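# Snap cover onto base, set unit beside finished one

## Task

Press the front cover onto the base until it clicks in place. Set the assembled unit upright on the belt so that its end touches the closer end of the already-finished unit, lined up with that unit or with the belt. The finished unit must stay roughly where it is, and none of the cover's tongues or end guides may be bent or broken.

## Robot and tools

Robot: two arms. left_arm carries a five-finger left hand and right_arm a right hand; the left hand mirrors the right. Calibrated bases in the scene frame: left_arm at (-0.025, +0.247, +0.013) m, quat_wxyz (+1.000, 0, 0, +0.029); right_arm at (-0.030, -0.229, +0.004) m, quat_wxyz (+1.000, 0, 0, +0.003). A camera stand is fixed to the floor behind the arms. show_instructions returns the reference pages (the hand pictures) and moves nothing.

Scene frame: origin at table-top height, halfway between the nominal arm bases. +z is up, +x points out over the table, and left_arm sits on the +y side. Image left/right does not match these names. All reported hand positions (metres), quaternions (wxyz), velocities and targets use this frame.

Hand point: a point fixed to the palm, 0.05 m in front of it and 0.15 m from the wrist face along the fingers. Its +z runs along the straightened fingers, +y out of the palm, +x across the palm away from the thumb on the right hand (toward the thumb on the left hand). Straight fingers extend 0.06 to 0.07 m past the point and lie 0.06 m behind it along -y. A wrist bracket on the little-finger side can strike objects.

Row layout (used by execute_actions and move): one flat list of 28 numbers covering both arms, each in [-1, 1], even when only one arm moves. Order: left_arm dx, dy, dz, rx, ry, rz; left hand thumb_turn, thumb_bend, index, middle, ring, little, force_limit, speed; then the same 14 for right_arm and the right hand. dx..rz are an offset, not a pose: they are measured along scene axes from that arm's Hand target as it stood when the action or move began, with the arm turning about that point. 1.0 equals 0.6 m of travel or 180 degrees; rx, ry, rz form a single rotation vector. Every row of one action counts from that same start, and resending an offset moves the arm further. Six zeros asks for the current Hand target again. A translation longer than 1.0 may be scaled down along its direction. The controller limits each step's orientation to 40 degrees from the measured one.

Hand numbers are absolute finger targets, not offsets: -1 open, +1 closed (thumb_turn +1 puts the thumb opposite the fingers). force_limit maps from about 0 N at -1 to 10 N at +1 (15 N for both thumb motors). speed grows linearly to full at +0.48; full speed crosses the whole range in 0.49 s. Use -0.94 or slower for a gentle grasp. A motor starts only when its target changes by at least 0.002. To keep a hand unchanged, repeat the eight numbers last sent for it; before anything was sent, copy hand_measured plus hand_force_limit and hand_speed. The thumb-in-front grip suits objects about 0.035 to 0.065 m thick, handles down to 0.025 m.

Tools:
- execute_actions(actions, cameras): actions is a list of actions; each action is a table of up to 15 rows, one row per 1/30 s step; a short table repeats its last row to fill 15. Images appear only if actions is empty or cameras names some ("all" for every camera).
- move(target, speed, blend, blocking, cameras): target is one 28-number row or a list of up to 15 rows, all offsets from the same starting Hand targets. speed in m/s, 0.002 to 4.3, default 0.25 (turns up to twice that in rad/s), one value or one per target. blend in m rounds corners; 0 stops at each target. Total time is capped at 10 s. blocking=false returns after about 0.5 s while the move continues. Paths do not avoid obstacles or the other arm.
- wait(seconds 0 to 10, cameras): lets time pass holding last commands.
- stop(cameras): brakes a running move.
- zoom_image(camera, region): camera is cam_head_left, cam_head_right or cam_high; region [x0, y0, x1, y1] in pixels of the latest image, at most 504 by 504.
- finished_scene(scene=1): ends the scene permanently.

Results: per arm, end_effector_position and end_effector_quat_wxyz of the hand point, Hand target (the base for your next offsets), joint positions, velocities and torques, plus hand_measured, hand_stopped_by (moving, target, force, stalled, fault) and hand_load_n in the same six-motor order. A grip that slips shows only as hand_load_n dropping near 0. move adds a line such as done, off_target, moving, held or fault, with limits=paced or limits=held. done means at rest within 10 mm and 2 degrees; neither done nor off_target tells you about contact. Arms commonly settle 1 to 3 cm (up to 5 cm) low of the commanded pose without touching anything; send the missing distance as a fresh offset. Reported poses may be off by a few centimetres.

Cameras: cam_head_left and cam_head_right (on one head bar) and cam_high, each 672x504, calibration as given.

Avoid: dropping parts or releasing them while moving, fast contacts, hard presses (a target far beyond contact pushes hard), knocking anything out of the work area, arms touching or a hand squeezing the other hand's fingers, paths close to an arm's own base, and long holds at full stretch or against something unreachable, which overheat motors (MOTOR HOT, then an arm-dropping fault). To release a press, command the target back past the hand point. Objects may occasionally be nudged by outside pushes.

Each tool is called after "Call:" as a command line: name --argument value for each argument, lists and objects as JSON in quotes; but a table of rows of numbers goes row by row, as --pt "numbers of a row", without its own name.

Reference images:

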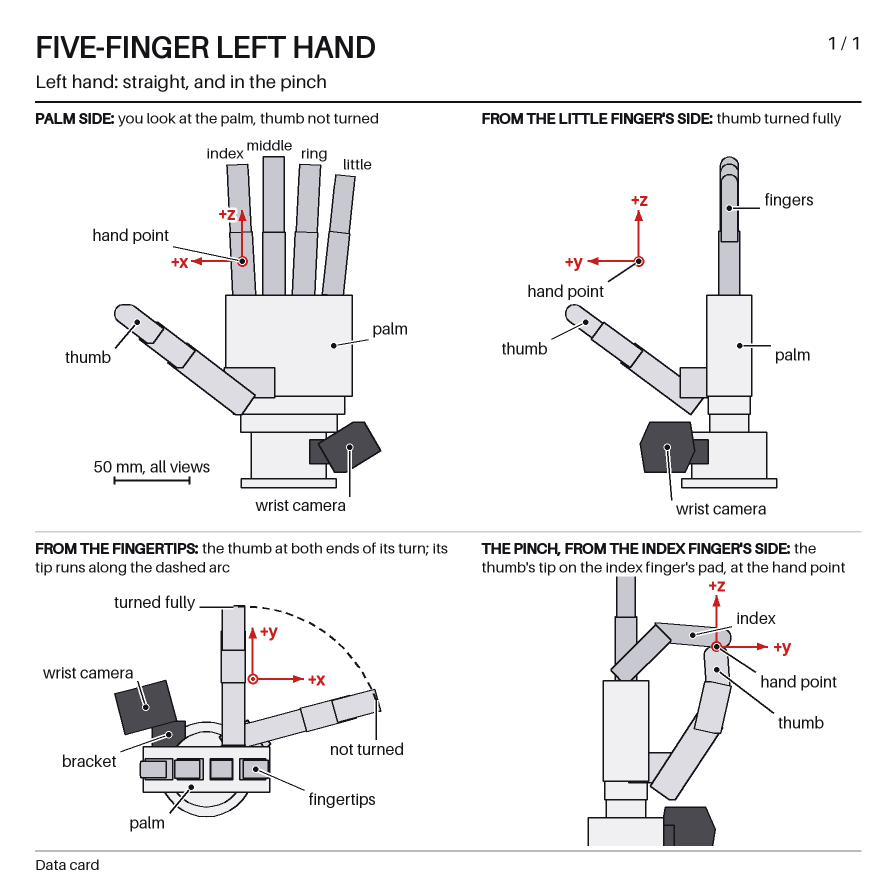

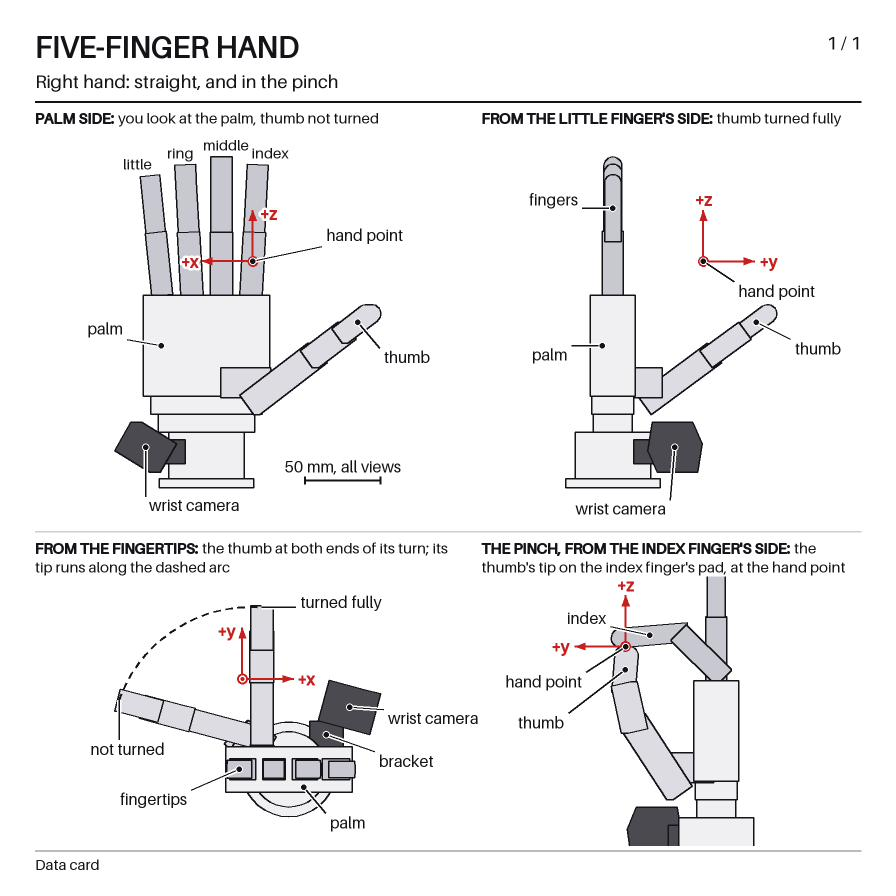

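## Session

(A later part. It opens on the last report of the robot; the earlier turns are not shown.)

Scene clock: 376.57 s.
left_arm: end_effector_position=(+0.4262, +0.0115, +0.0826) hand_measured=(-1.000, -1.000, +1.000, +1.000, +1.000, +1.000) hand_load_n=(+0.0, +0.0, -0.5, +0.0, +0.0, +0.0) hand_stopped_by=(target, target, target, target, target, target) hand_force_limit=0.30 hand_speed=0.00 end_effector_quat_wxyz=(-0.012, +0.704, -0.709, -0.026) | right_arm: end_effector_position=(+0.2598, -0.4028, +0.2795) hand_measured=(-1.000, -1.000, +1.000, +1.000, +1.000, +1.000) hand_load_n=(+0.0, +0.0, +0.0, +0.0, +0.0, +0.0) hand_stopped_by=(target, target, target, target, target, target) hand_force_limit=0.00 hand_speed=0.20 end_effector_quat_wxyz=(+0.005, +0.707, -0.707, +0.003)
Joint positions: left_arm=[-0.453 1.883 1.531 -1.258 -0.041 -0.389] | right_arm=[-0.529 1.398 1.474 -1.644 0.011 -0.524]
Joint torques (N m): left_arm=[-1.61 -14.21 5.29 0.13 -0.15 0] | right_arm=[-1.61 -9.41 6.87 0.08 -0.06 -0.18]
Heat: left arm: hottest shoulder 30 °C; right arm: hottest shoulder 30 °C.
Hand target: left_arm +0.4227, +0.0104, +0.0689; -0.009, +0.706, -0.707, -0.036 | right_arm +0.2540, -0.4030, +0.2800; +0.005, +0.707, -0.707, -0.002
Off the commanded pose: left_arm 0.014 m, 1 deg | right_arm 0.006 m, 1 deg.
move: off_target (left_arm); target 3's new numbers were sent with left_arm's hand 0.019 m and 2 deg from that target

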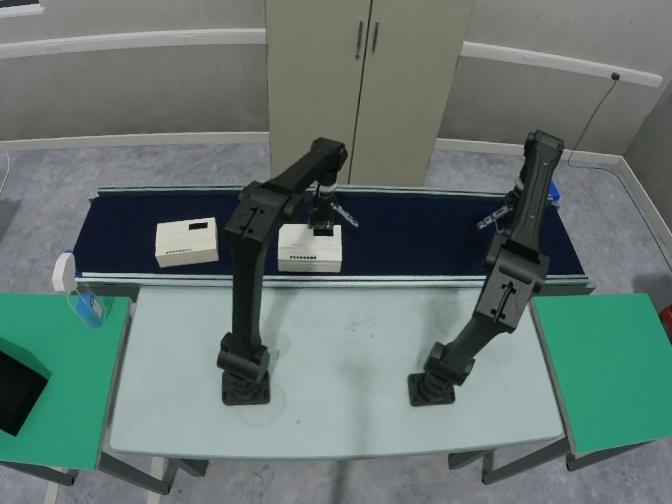

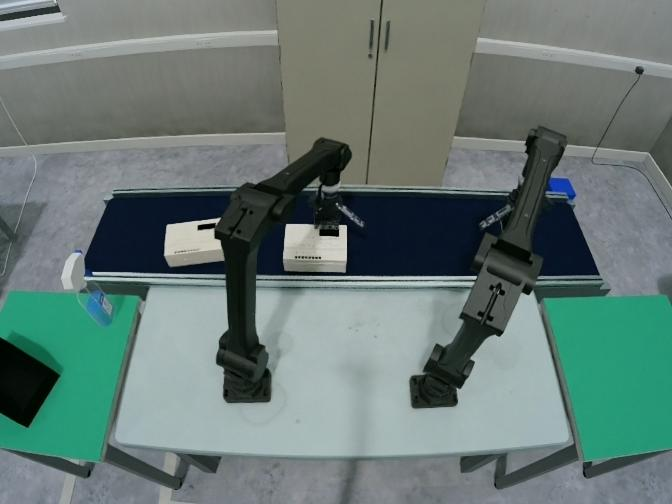

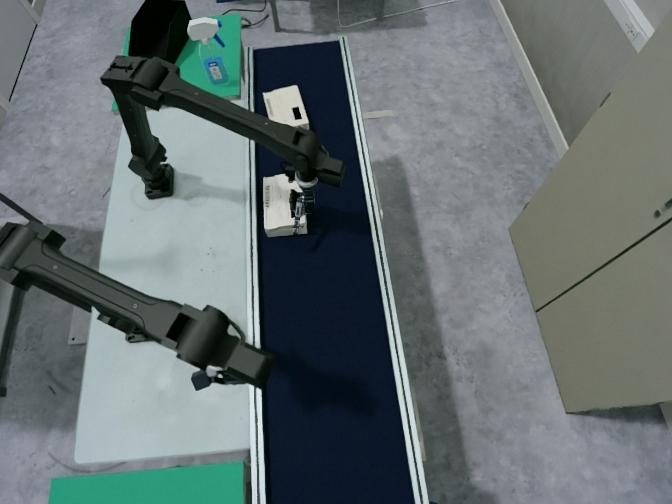

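Call:
move --target '[-0.01, 0.002, -0.1, 0.003, 0.01, 0, -1, -1, 1, 1, 1, 1, 0.3, 0, 0, 0, 0, 0, 0, 0, -1, -1, 1, 1, 1, 1, 0, 0.2]' --speed 0.08 --cameras '["all"]'

Call:
zoom_image --camera "cam_high" --region '[296, 218, 314, 236]'

Call:
zoom_image --camera "cam_head_right" --region '[312, 252, 348, 276]'

Scene clock: 377.93 s.
left_arm: end_effector_position=(+0.4262, +0.0111, +0.0771) hand_measured=(-1.000, -1.000, +1.000, +1.000, +1.000, +1.000) hand_load_n=(+0.0, +0.0, -2.5, -1.0, -1.5, -2.5) hand_stopped_by=(target, target, target, target, target, target) hand_force_limit=0.30 hand_speed=0.00 end_effector_quat_wxyz=(-0.019, +0.705, -0.709, -0.008) | right_arm: end_effector_position=(+0.2598, -0.4028, +0.2795) hand_measured=(-1.000, -1.000, +1.000, +1.000, +1.000, +1.000) hand_load_n=(+0.0, +0.0, +0.0, +0.0, +0.0, +0.0) hand_stopped_by=(target, target, target, target, target, target) hand_force_limit=0.00 hand_speed=0.20 end_effector_quat_wxyz=(+0.005, +0.707, -0.707, +0.003)
Joint positions: left_arm=[-0.454 1.861 1.488 -1.198 -0.041 -0.389] | right_arm=[-0.529 1.398 1.474 -1.644 0.011 -0.524]
Joint torques (N m): left_arm=[-1.49 -7.59 3 1.68 -0.04 -0.01] | right_arm=[-1.61 -9.47 6.89 0.08 -0.06 -0.18]
Heat: left arm: hottest shoulder 30 °C; right arm: hottest shoulder 30 °C.
Hand target: left_arm +0.4167, +0.0116, +0.0088; -0.001, +0.706, -0.707, -0.050 | right_arm +0.2540, -0.4030, +0.2800; +0.005, +0.707, -0.707, -0.002
Off the commanded pose: left_arm 0.069 m, 5 deg | right_arm 0.006 m, 1 deg.
move: off_target (left_arm)

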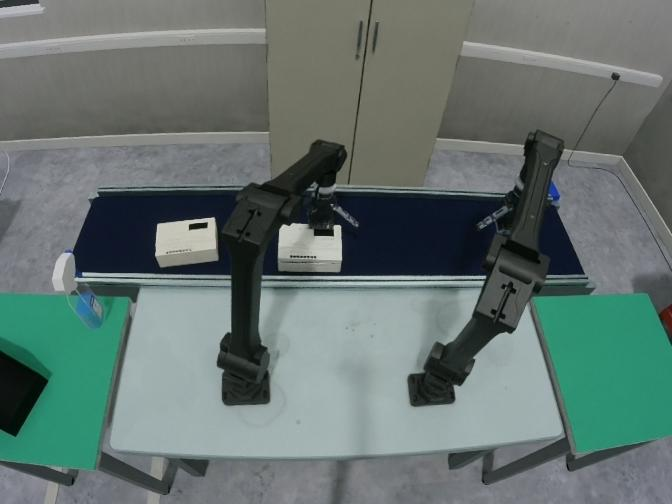

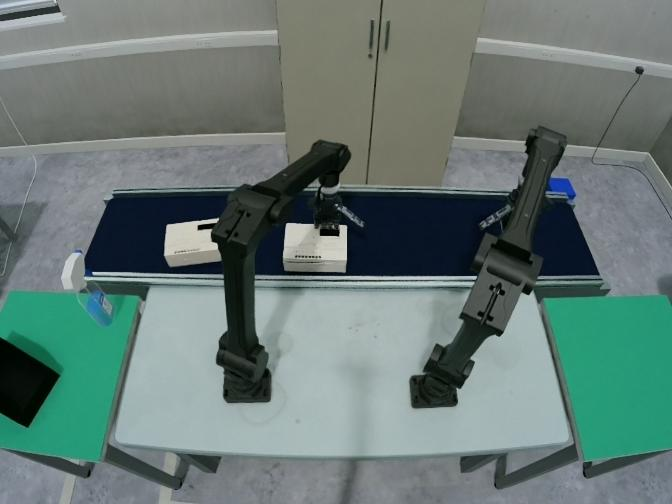

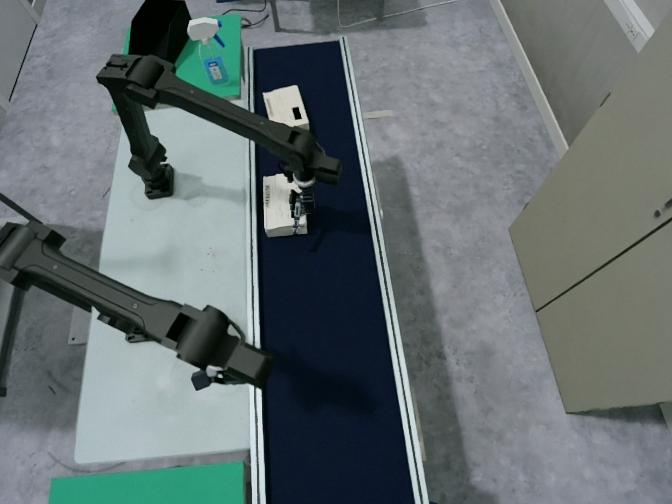

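Scaled by 28.000 from the camera's 672x504 image, which has a finer 960x720 frame.

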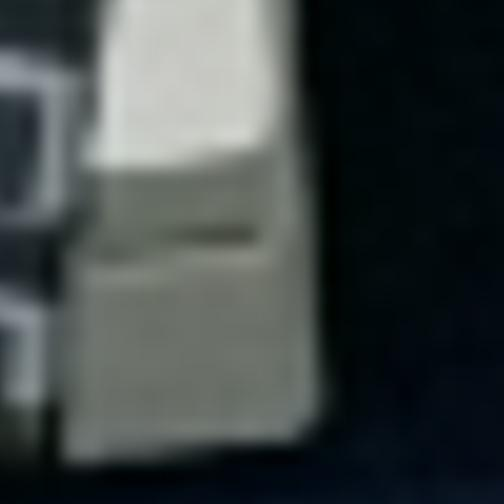

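Scaled by 14.000 from the camera's 672x504 image, which has a finer 960x720 frame.

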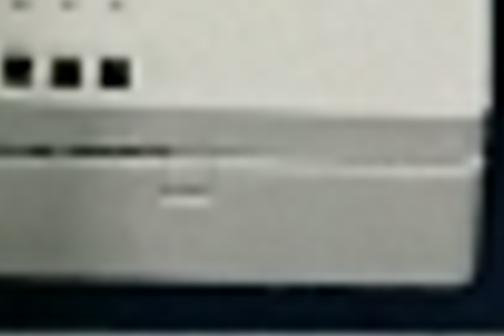

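Call:
zoom_image --camera "cam_head_right" --region '[278, 250, 314, 274]'

Call:
zoom_image --camera "cam_high" --region '[264, 218, 300, 242]'

Call:
zoom_image --camera "cam_head_right" --region '[275, 215, 355, 280]'

Scaled by 14.000 from the camera's 672x504 image, which has a finer 960x720 frame.

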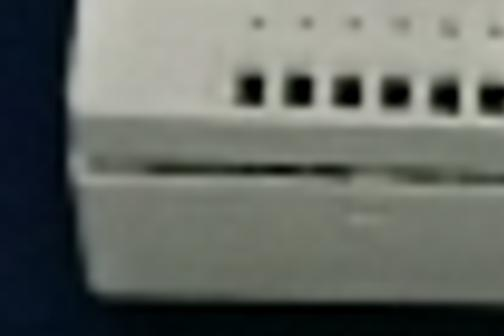

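Scaled by 14.000 from the camera's 672x504 image, which has a finer 960x720 frame.

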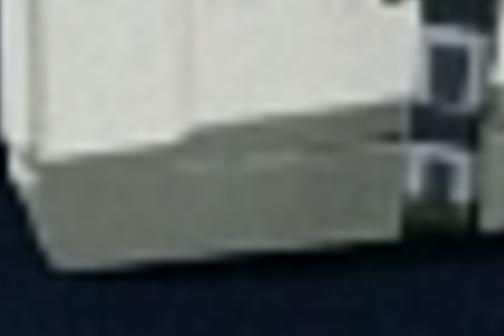

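Scaled by 6.300 from the camera's 672x504 image, which has a finer 960x720 frame.

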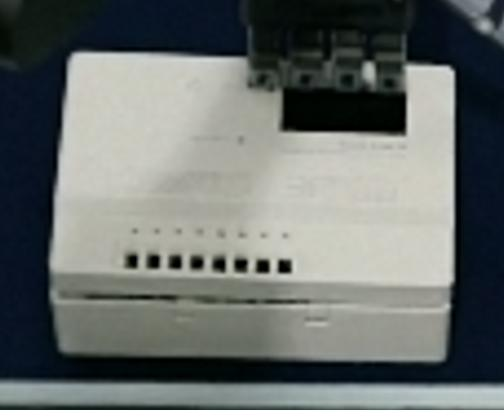

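Call:
move --target '[-0.01, 0.002, -0.09, 0.002, 0.01, 0, -1, -1, 1, 1, 1, 1, 0.3, 0, 0, 0, 0, 0, 0, 0, -1, -1, 1, 1, 1, 1, 0, 0.2]' --speed 0.08 --cameras '["all"]'

Call:
zoom_image --camera "cam_high" --region '[296, 218, 314, 236]'

Call:
zoom_image --camera "cam_head_right" --region '[275, 215, 355, 280]'

Scene clock: 379.83 s.
left_arm: end_effector_position=(+0.4253, +0.0109, +0.0725) hand_measured=(-1.000, -1.000, +1.000, +1.000, +1.000, +1.000) hand_load_n=(+0.0, +0.0, -2.5, -2.0, -3.5, -4.5) hand_stopped_by=(target, target, target, target, target, target) hand_force_limit=0.30 hand_speed=0.00 end_effector_quat_wxyz=(-0.024, +0.705, -0.709, +0.010) | right_arm: end_effector_position=(+0.2598, -0.4028, +0.2795) hand_measured=(-1.000, -1.000, +1.000, +1.000, +1.000, +1.000) hand_load_n=(+0.0, +0.0, +0.0, +0.5, +0.0, +0.5) hand_stopped_by=(target, target, target, target, target, target) hand_force_limit=0.00 hand_speed=0.20 end_effector_quat_wxyz=(+0.005, +0.707, -0.707, +0.003)
Joint positions: left_arm=[-0.454 1.838 1.445 -1.141 -0.037 -0.389] | right_arm=[-0.529 1.398 1.474 -1.644 0.011 -0.524]
Joint torques (N m): left_arm=[-1.32 -1.9 1.44 2.63 0.1 0.01] | right_arm=[-1.61 -9.41 6.87 0.08 -0.07 -0.18]
Heat: left arm: hottest shoulder 30 °C; right arm: hottest shoulder 30 °C.
Hand target: left_arm +0.4108, +0.0127, -0.0451; +0.008, +0.705, -0.706, -0.063 | right_arm +0.2540, -0.4030, +0.2800; +0.005, +0.707, -0.707, -0.002
Off the commanded pose: left_arm 0.119 m, 9 deg | right_arm 0.006 m, 1 deg.
move: off_target (left_arm)

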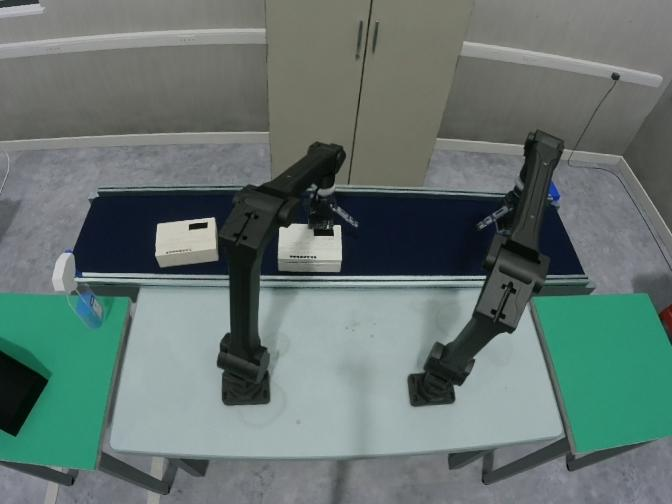

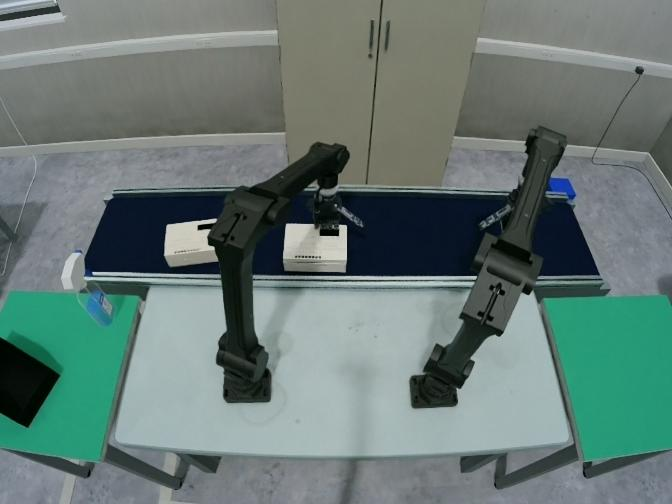

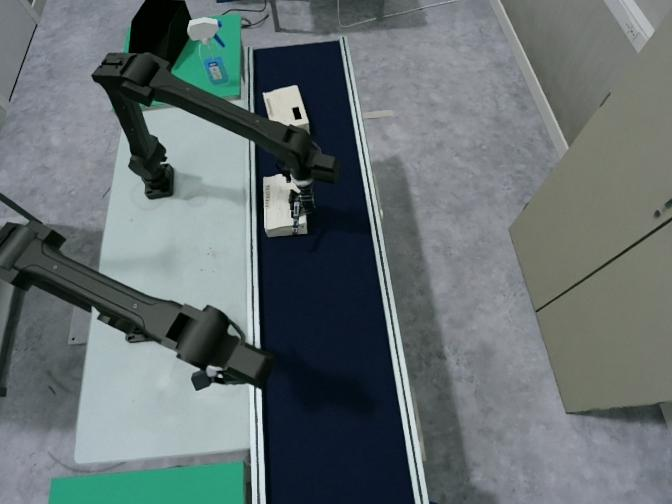

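Scaled by 28.000 from the camera's 672x504 image, which has a finer 960x720 frame.

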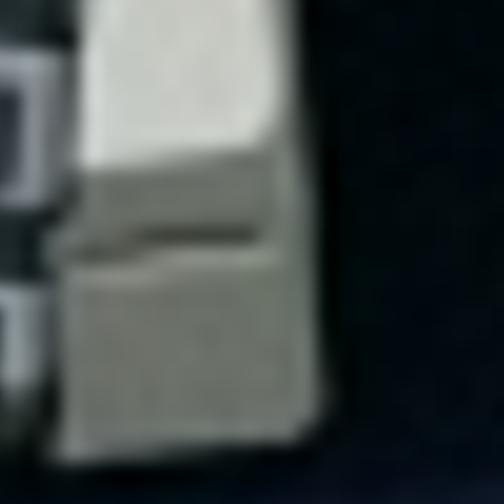

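Scaled by 6.300 from the camera's 672x504 image, which has a finer 960x720 frame.

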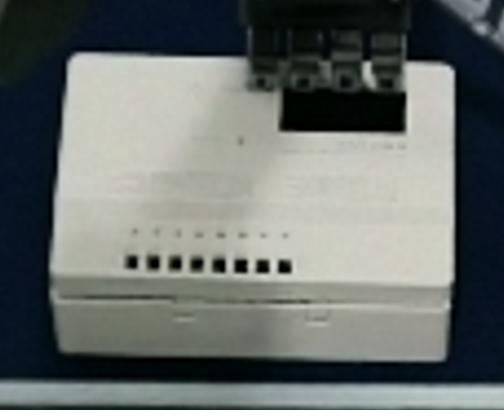

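Call:
move --pt "0.0 0.0 0.15 -0.004 -0.02 0 -1 -1 1 1 1 1 0.3 0 0 0 0 0 0 0 -1 -1 1 1 1 1 0 0.2" --pt "0.022 0.0 0.24 -0.004 -0.02 0 -1 -1 1 1 1 1 0.3 0 0 0 0 0 0 0 -1 -1 1 1 1 1 0 0.2" --pt "0.034 0.118 0.24 -0.004 -0.012 0 -1 -1 1 1 1 1 0.3 0 0 0 0 0 0 0 -1 -1 1 1 1 1 0 0.2" --pt "0.024 0.118 0.18 -0.002 -0.01 0 -1 -1 1 1 1 1 0.3 0 0 0 0 0 0 0 -1 -1 1 1 1 1 0 0.2" --speed '[0.1, 0.08, 0.15, 0.06]' --blend '[0.01, 0.005, 0.005, 0]' --cameras '["all"]'

Call:
zoom_image --camera "cam_high" --region '[296, 218, 314, 236]'

Call:
zoom_image --camera "cam_head_right" --region '[275, 215, 355, 280]'

Scene clock: 383.23 s.
left_arm: end_effector_position=(+0.4323, +0.0832, +0.0823) hand_measured=(-1.000, -1.000, +1.000, +1.000, +1.000, +1.000) hand_load_n=(+0.0, +0.0, -2.0, +0.0, +0.0, +0.0) hand_stopped_by=(target, target, target, target, target, target) hand_force_limit=0.30 hand_speed=0.00 end_effector_quat_wxyz=(-0.007, +0.711, -0.702, -0.037) | right_arm: end_effector_position=(+0.2598, -0.4028, +0.2795) hand_measured=(-1.000, -1.000, +1.000, +1.000, +1.000, +1.000) hand_load_n=(+0.0, -0.5, +0.0, +0.0, +0.0, +0.0) hand_stopped_by=(target, target, target, target, target, target) hand_force_limit=0.00 hand_speed=0.20 end_effector_quat_wxyz=(+0.005, +0.707, -0.707, +0.003)
Joint positions: left_arm=[-0.325 1.853 1.482 -1.257 -0.048 -0.281] | right_arm=[-0.529 1.398 1.474 -1.644 0.011 -0.524]
Joint torques (N m): left_arm=[-1.55 -13.22 4.36 0.44 -0.19 0.18] | right_arm=[-1.61 -9.47 6.89 0.09 -0.07 -0.18]
Heat: left arm: hottest shoulder 30 °C; right arm: hottest elbow 31 °C.
Hand target: left_arm +0.4250, +0.0834, +0.0628; -0.001, +0.706, -0.707, -0.050 | right_arm +0.2540, -0.4030, +0.2800; +0.005, +0.707, -0.707, -0.002
Off the commanded pose: left_arm 0.021 m, 2 deg | right_arm 0.006 m, 1 deg.
move: off_target (left_arm)

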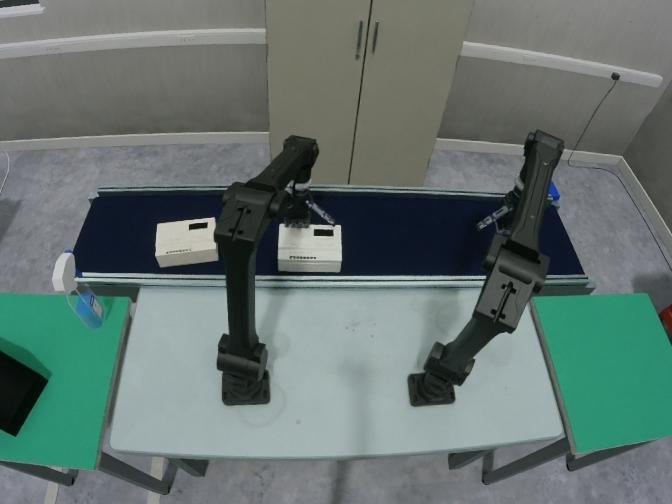

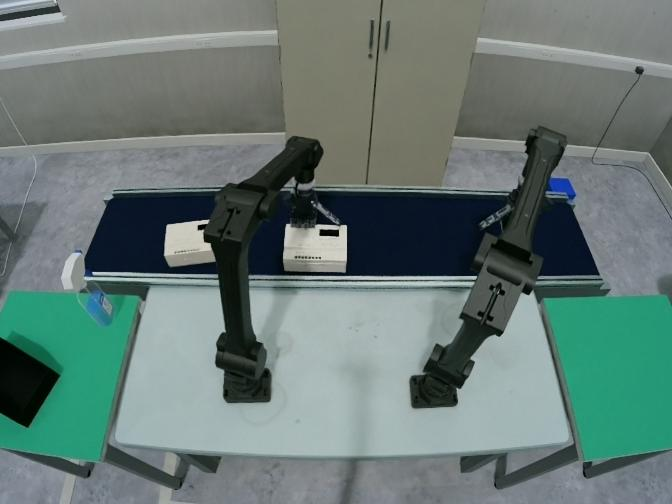

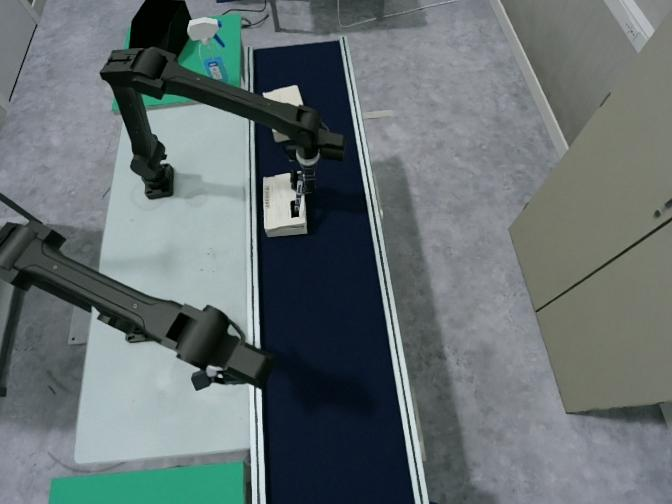

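Scaled by 28.000 from the camera's 672x504 image, which has a finer 960x720 frame.

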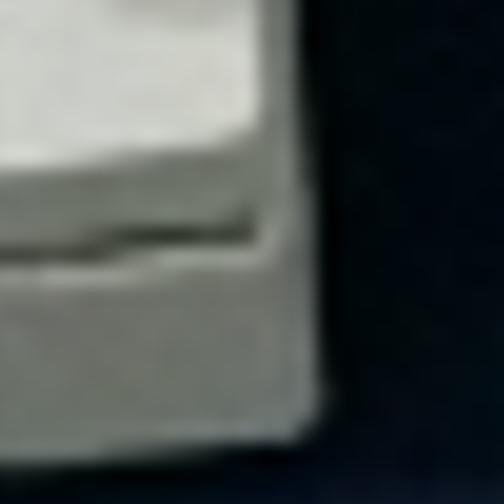

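Scaled by 6.300 from the camera's 672x504 image, which has a finer 960x720 frame.

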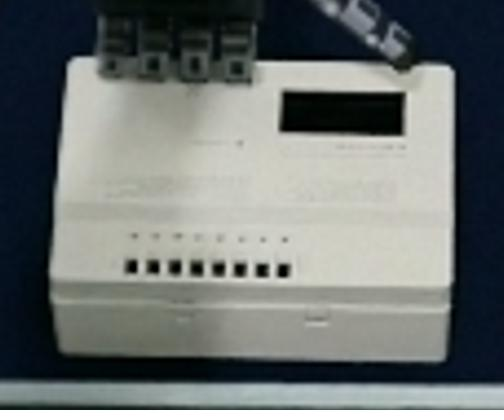

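Call:
move --target '[-0.012, 0.002, -0.09, 0.008, 0.01, 0, -1, -1, 1, 1, 1, 1, 0.3, 0, 0, 0, 0, 0, 0, 0, -1, -1, 1, 1, 1, 1, 0, 0.2]' --speed 0.08 --cameras '["all"]'

Call:
zoom_image --camera "cam_high" --region '[296, 218, 314, 236]'

Call:
zoom_image --camera "cam_head_right" --region '[275, 215, 355, 280]'

Call:
zoom_image --camera "cam_head_right" --region '[312, 250, 348, 274]'

Scene clock: 384.63 s.
left_arm: end_effector_position=(+0.4318, +0.0835, +0.0780) hand_measured=(-1.000, -1.000, +1.000, +1.000, +1.000, +1.000) hand_load_n=(+0.0, +0.0, -6.5, +0.0, +0.0, +0.0) hand_stopped_by=(target, target, target, target, target, target) hand_force_limit=0.30 hand_speed=0.00 end_effector_quat_wxyz=(-0.018, +0.709, -0.704, -0.021) | right_arm: end_effector_position=(+0.2598, -0.4028, +0.2795) hand_measured=(-1.000, -1.000, +1.000, +1.000, +1.000, +1.000) hand_load_n=(+0.0, +0.0, +0.0, +0.0, +0.0, +0.0) hand_stopped_by=(target, target, target, target, target, target) hand_force_limit=0.00 hand_speed=0.20 end_effector_quat_wxyz=(+0.005, +0.707, -0.707, +0.003)
Joint positions: left_arm=[-0.327 1.83 1.442 -1.202 -0.052 -0.276] | right_arm=[-0.529 1.398 1.474 -1.644 0.011 -0.524]
Joint torques (N m): left_arm=[-1.67 -6.89 2.61 1.43 -0.68 0.05] | right_arm=[-1.55 -9.41 6.87 0.08 -0.07 -0.18]
Heat: left arm: hottest shoulder 30 °C; right arm: hottest elbow 31 °C.
Hand target: left_arm +0.4180, +0.0847, +0.0089; +0.001, +0.705, -0.706, -0.070 | right_arm +0.2540, -0.4030, +0.2800; +0.005, +0.707, -0.707, -0.002
Off the commanded pose: left_arm 0.071 m, 6 deg | right_arm 0.006 m, 1 deg.
move: off_target (left_arm)

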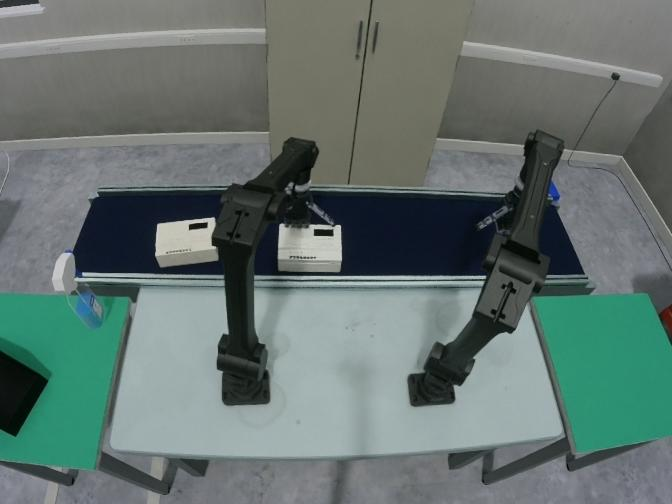

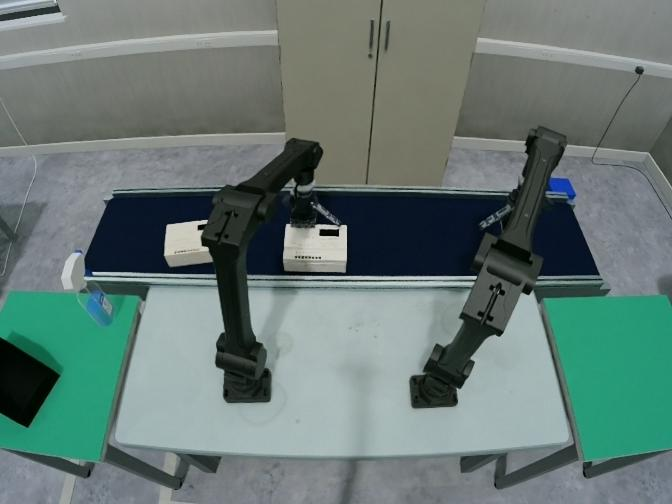

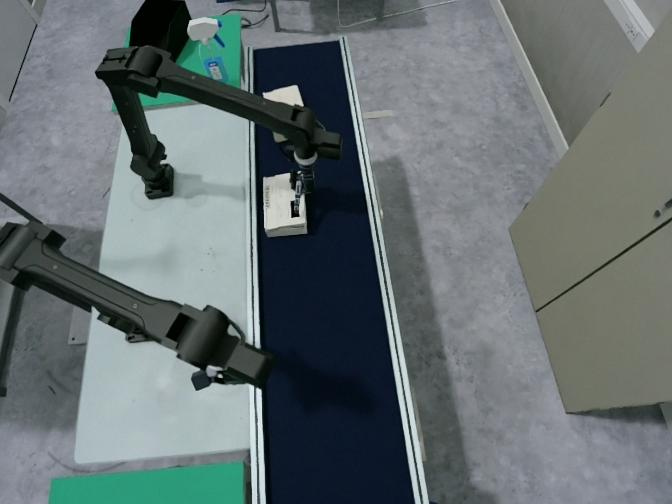

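Scaled by 28.000 from the camera's 672x504 image, which has a finer 960x720 frame.

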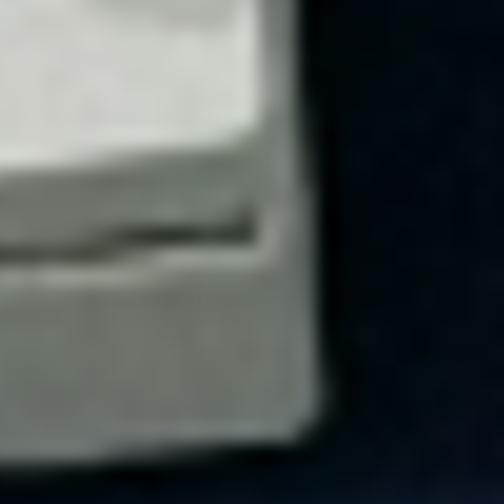

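Scaled by 6.300 from the camera's 672x504 image, which has a finer 960x720 frame.

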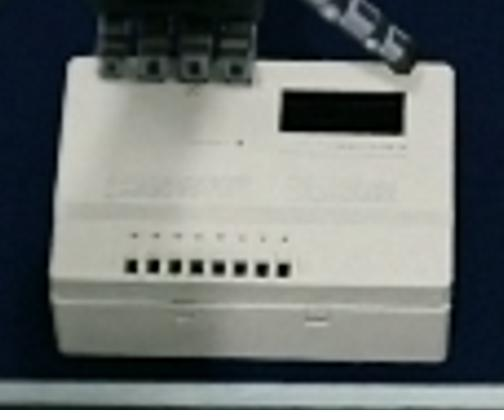

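Scaled by 14.000 from the camera's 672x504 image, which has a finer 960x720 frame.

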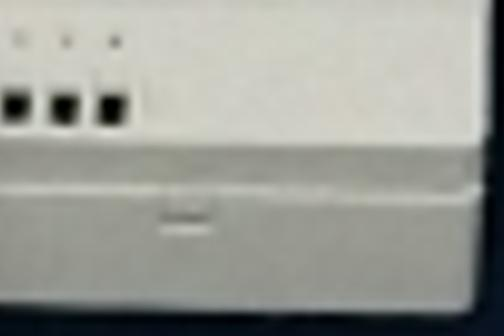

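Call:
move --pt "0.005 0.0 0.09 -0.02 -0.01 0 -1 -1 1 1 1 1 0.3 0 0 0 0 0 0 0 -1 -1 1 1 1 1 0 0.2" --pt "-0.003 0.005 0.0 -0.02 0.0 0 -1 -1 1 1 1 1 0.3 0 0 0 0 0 0 0 -1 -1 1 1 1 1 0 0.2" --speed '[0.1, 0.08]' --blend '[0.002, 0]' --cameras '["all"]'

Call:
zoom_image --camera "cam_high" --region '[296, 218, 314, 236]'

Call:
zoom_image --camera "cam_head_right" --region '[275, 215, 355, 280]'

Call:
zoom_image --camera "cam_head_right" --region '[312, 250, 348, 274]'

Scene clock: 387.17 s.
left_arm: end_effector_position=(+0.4297, +0.0826, +0.0780) hand_measured=(-1.000, -1.000, +1.000, +1.000, +1.000, +1.000) hand_load_n=(+0.0, +0.0, -2.5, -0.5, -1.5, -2.5) hand_stopped_by=(target, target, target, target, target, target) hand_force_limit=0.30 hand_speed=0.00 end_effector_quat_wxyz=(-0.005, +0.707, -0.707, -0.002) | right_arm: end_effector_position=(+0.2598, -0.4028, +0.2795) hand_measured=(-1.000, -1.000, +1.000, +1.000, +1.000, +1.000) hand_load_n=(+0.0, -0.5, +0.0, +0.0, +0.0, +0.0) hand_stopped_by=(target, target, target, target, target, target) hand_force_limit=0.00 hand_speed=0.20 end_effector_quat_wxyz=(+0.005, +0.707, -0.707, +0.003)
Joint positions: left_arm=[-0.315 1.814 1.418 -1.174 -0.011 -0.257] | right_arm=[-0.529 1.398 1.474 -1.644 0.011 -0.524]
Joint torques (N m): left_arm=[-0.85 -6.71 2.55 1.52 0.09 0.19] | right_arm=[-1.61 -9.41 6.87 0.08 -0.07 -0.18]
Heat: left arm: hottest shoulder 30 °C; right arm: hottest elbow 31 °C.
Hand target: left_arm +0.4161, +0.0876, +0.0089; +0.023, +0.704, -0.708, -0.048 | right_arm +0.2540, -0.4030, +0.2800; +0.005, +0.707, -0.707, -0.002
Off the commanded pose: left_arm 0.071 m, 6 deg | right_arm 0.006 m, 1 deg.
move: off_target (left_arm)

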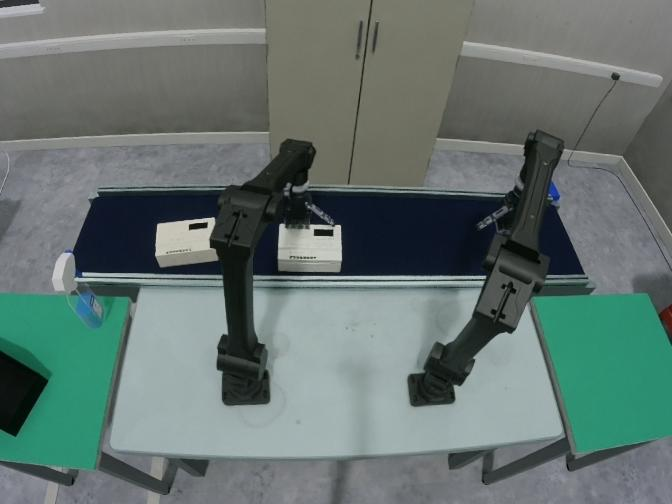

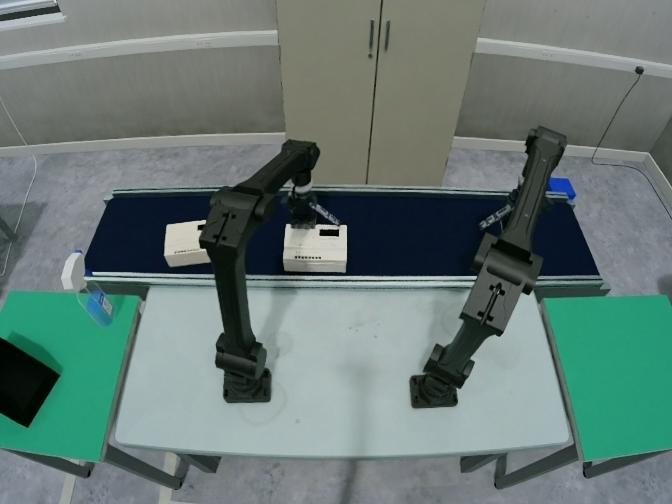

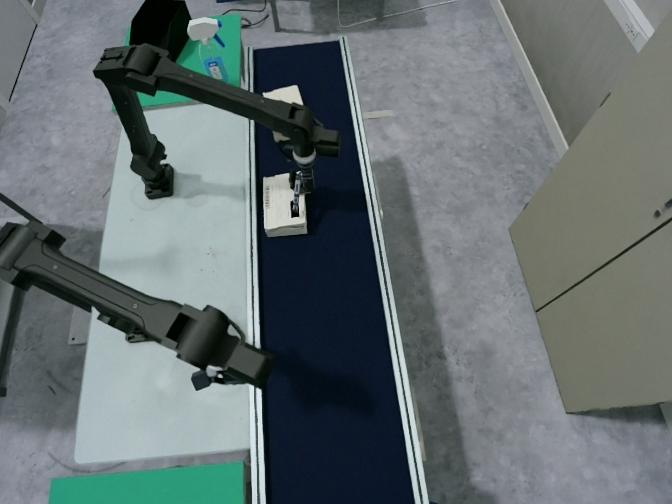

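Scaled by 28.000 from the camera's 672x504 image, which has a finer 960x720 frame.

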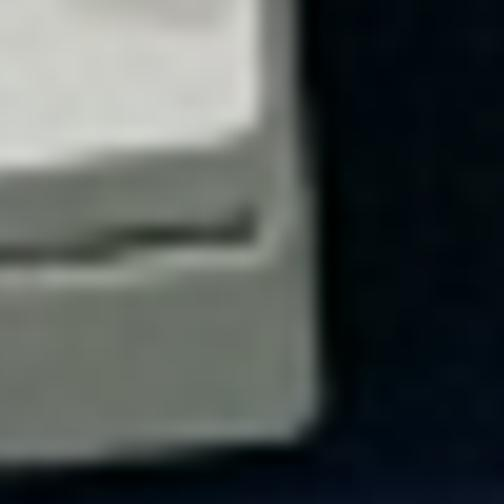

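Scaled by 6.300 from the camera's 672x504 image, which has a finer 960x720 frame.

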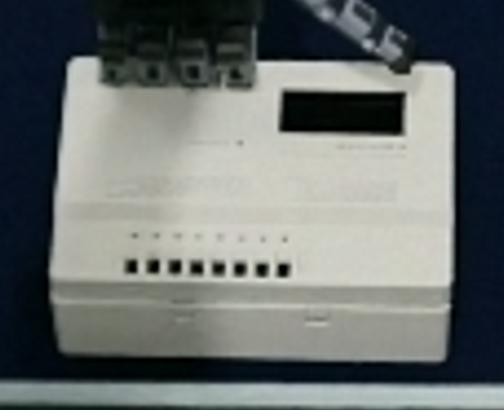

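Scaled by 14.000 from the camera's 672x504 image, which has a finer 960x720 frame.

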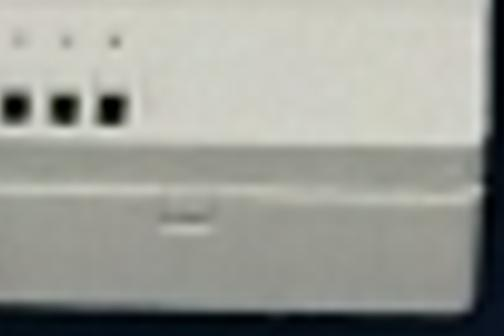

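Call:
move --pt "0.01 0.0 0.13 0.008 -0.018 0 -1 -1 1 1 1 1 0.3 0 0 0 0 0 0 0 -1 -1 1 1 1 1 0 0.2" --pt "0.03 0.0 0.3 0.008 -0.018 0 -1 -1 1 1 1 1 0.3 0 0 0 0 0 0 0 -1 -1 1 1 1 1 0 0.2" --pt "-0.1 0.45 0.45 0.008 -0.018 0 -1 -1 1 1 1 1 0.3 0 0 0 0 0 0 0 -1 -1 1 1 1 1 0 0.2" --speed '[0.1, 0.1, 0.3]' --blend '[0.005, 0.01, 0]' --cameras '["all"]'

Call:
zoom_image --camera "cam_high" --region '[296, 166, 314, 184]'

Call:
zoom_image --camera "cam_high" --region '[296, 182, 314, 200]'

Call:
zoom_image --camera "cam_high" --region '[296, 198, 314, 216]'

Call:
zoom_image --camera "cam_high" --region '[296, 218, 314, 236]'

Scene clock: 392.50 s.
left_arm: end_effector_position=(+0.3494, +0.3555, +0.2663) hand_measured=(-1.000, -1.000, +1.000, +1.000, +1.000, +1.000) hand_load_n=(+0.0, +0.0, +0.0, +0.0, +0.0, +0.0) hand_stopped_by=(target, target, target, target, target, target) hand_force_limit=0.30 hand_speed=0.00 end_effector_quat_wxyz=(+0.007, +0.709, -0.703, -0.045) | right_arm: end_effector_position=(+0.2598, -0.4028, +0.2795) hand_measured=(-1.000, -1.000, +1.000, +1.000, +1.000, +1.000) hand_load_n=(+0.0, +0.0, +0.0, +0.0, +0.0, +0.0) hand_stopped_by=(target, target, target, target, target, target) hand_force_limit=0.00 hand_speed=0.20 end_effector_quat_wxyz=(+0.005, +0.707, -0.707, +0.003)
Joint positions: left_arm=[0.224 1.568 1.592 -1.65 -0.073 0.272] | right_arm=[-0.529 1.398 1.474 -1.644 0.011 -0.524]
Joint torques (N m): left_arm=[-1.14 -11.87 9.17 -0.58 0.01 0.22] | right_arm=[-1.55 -9.41 6.89 0.08 -0.06 -0.18]
Heat: left arm: hottest shoulder 30 °C; right arm: hottest elbow 31 °C.
Hand target: left_arm +0.3563, +0.3577, +0.2789; -0.006, +0.706, -0.708, -0.037 | right_arm +0.2540, -0.4030, +0.2800; +0.005, +0.707, -0.707, -0.002
Off the commanded pose: left_arm 0.015 m, 2 deg | right_arm 0.006 m, 1 deg.
move: off_target (left_arm)

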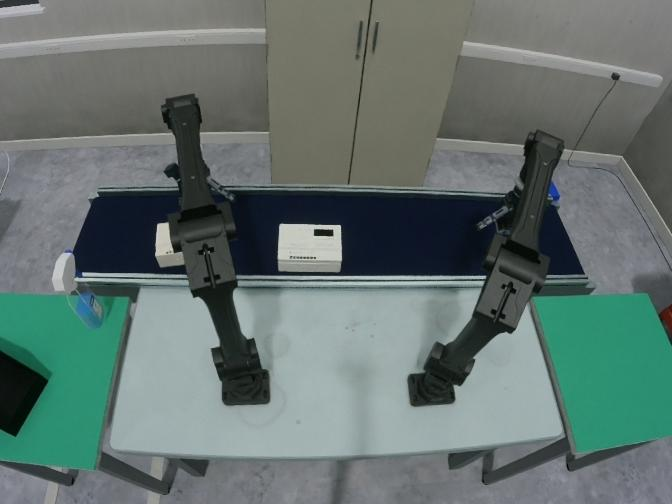

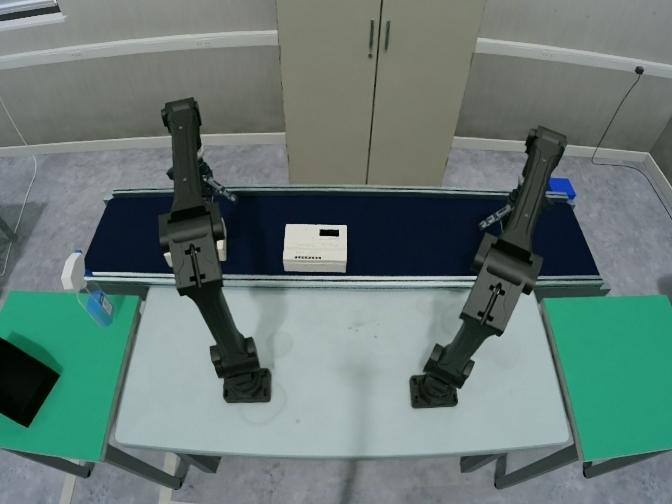

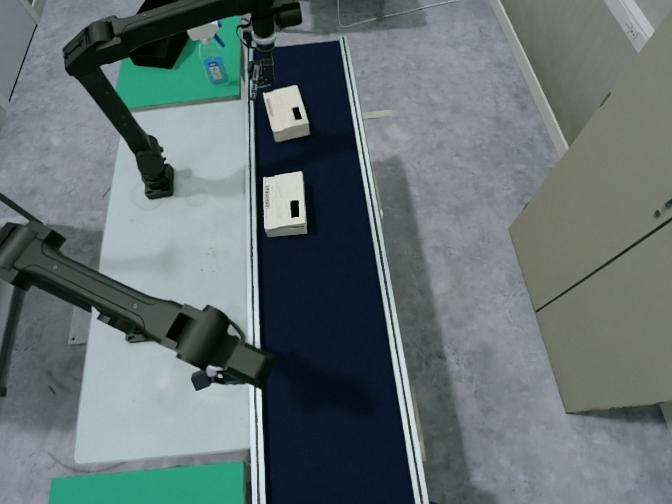

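Scaled by 28.000 from the camera's 672x504 image, which has a finer 960x720 frame.

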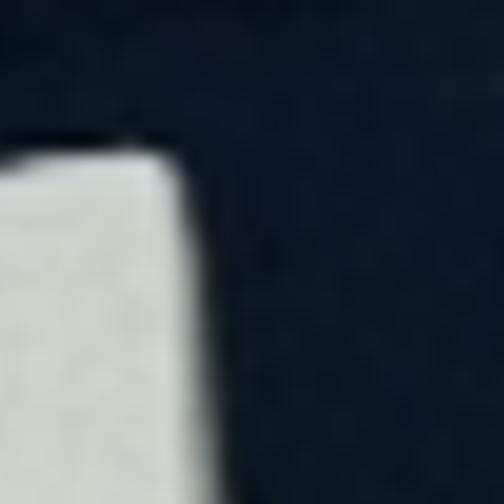

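Scaled by 28.000 from the camera's 672x504 image, which has a finer 960x720 frame.

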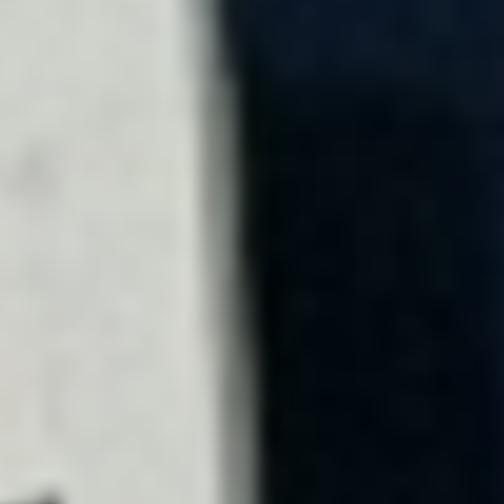

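Scaled by 28.000 from the camera's 672x504 image, which has a finer 960x720 frame.

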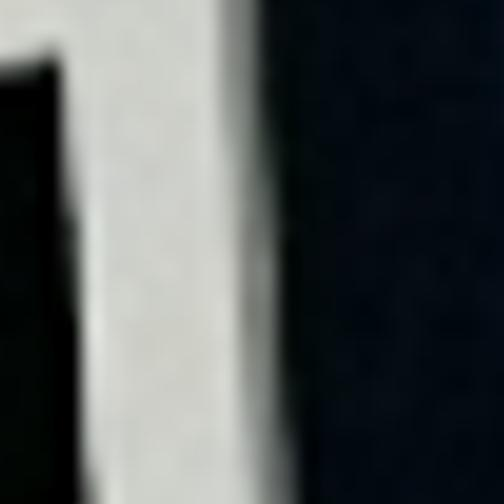

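Scaled by 28.000 from the camera's 672x504 image, which has a finer 960x720 frame.

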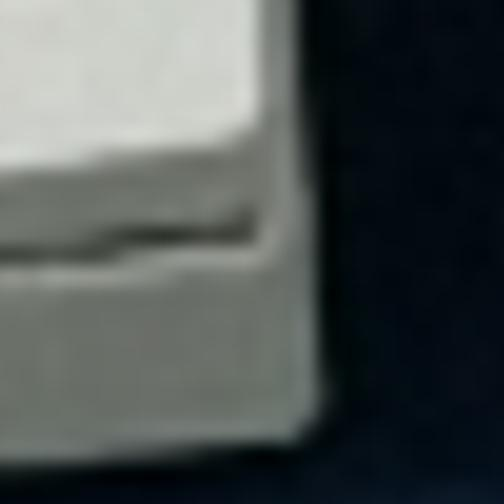

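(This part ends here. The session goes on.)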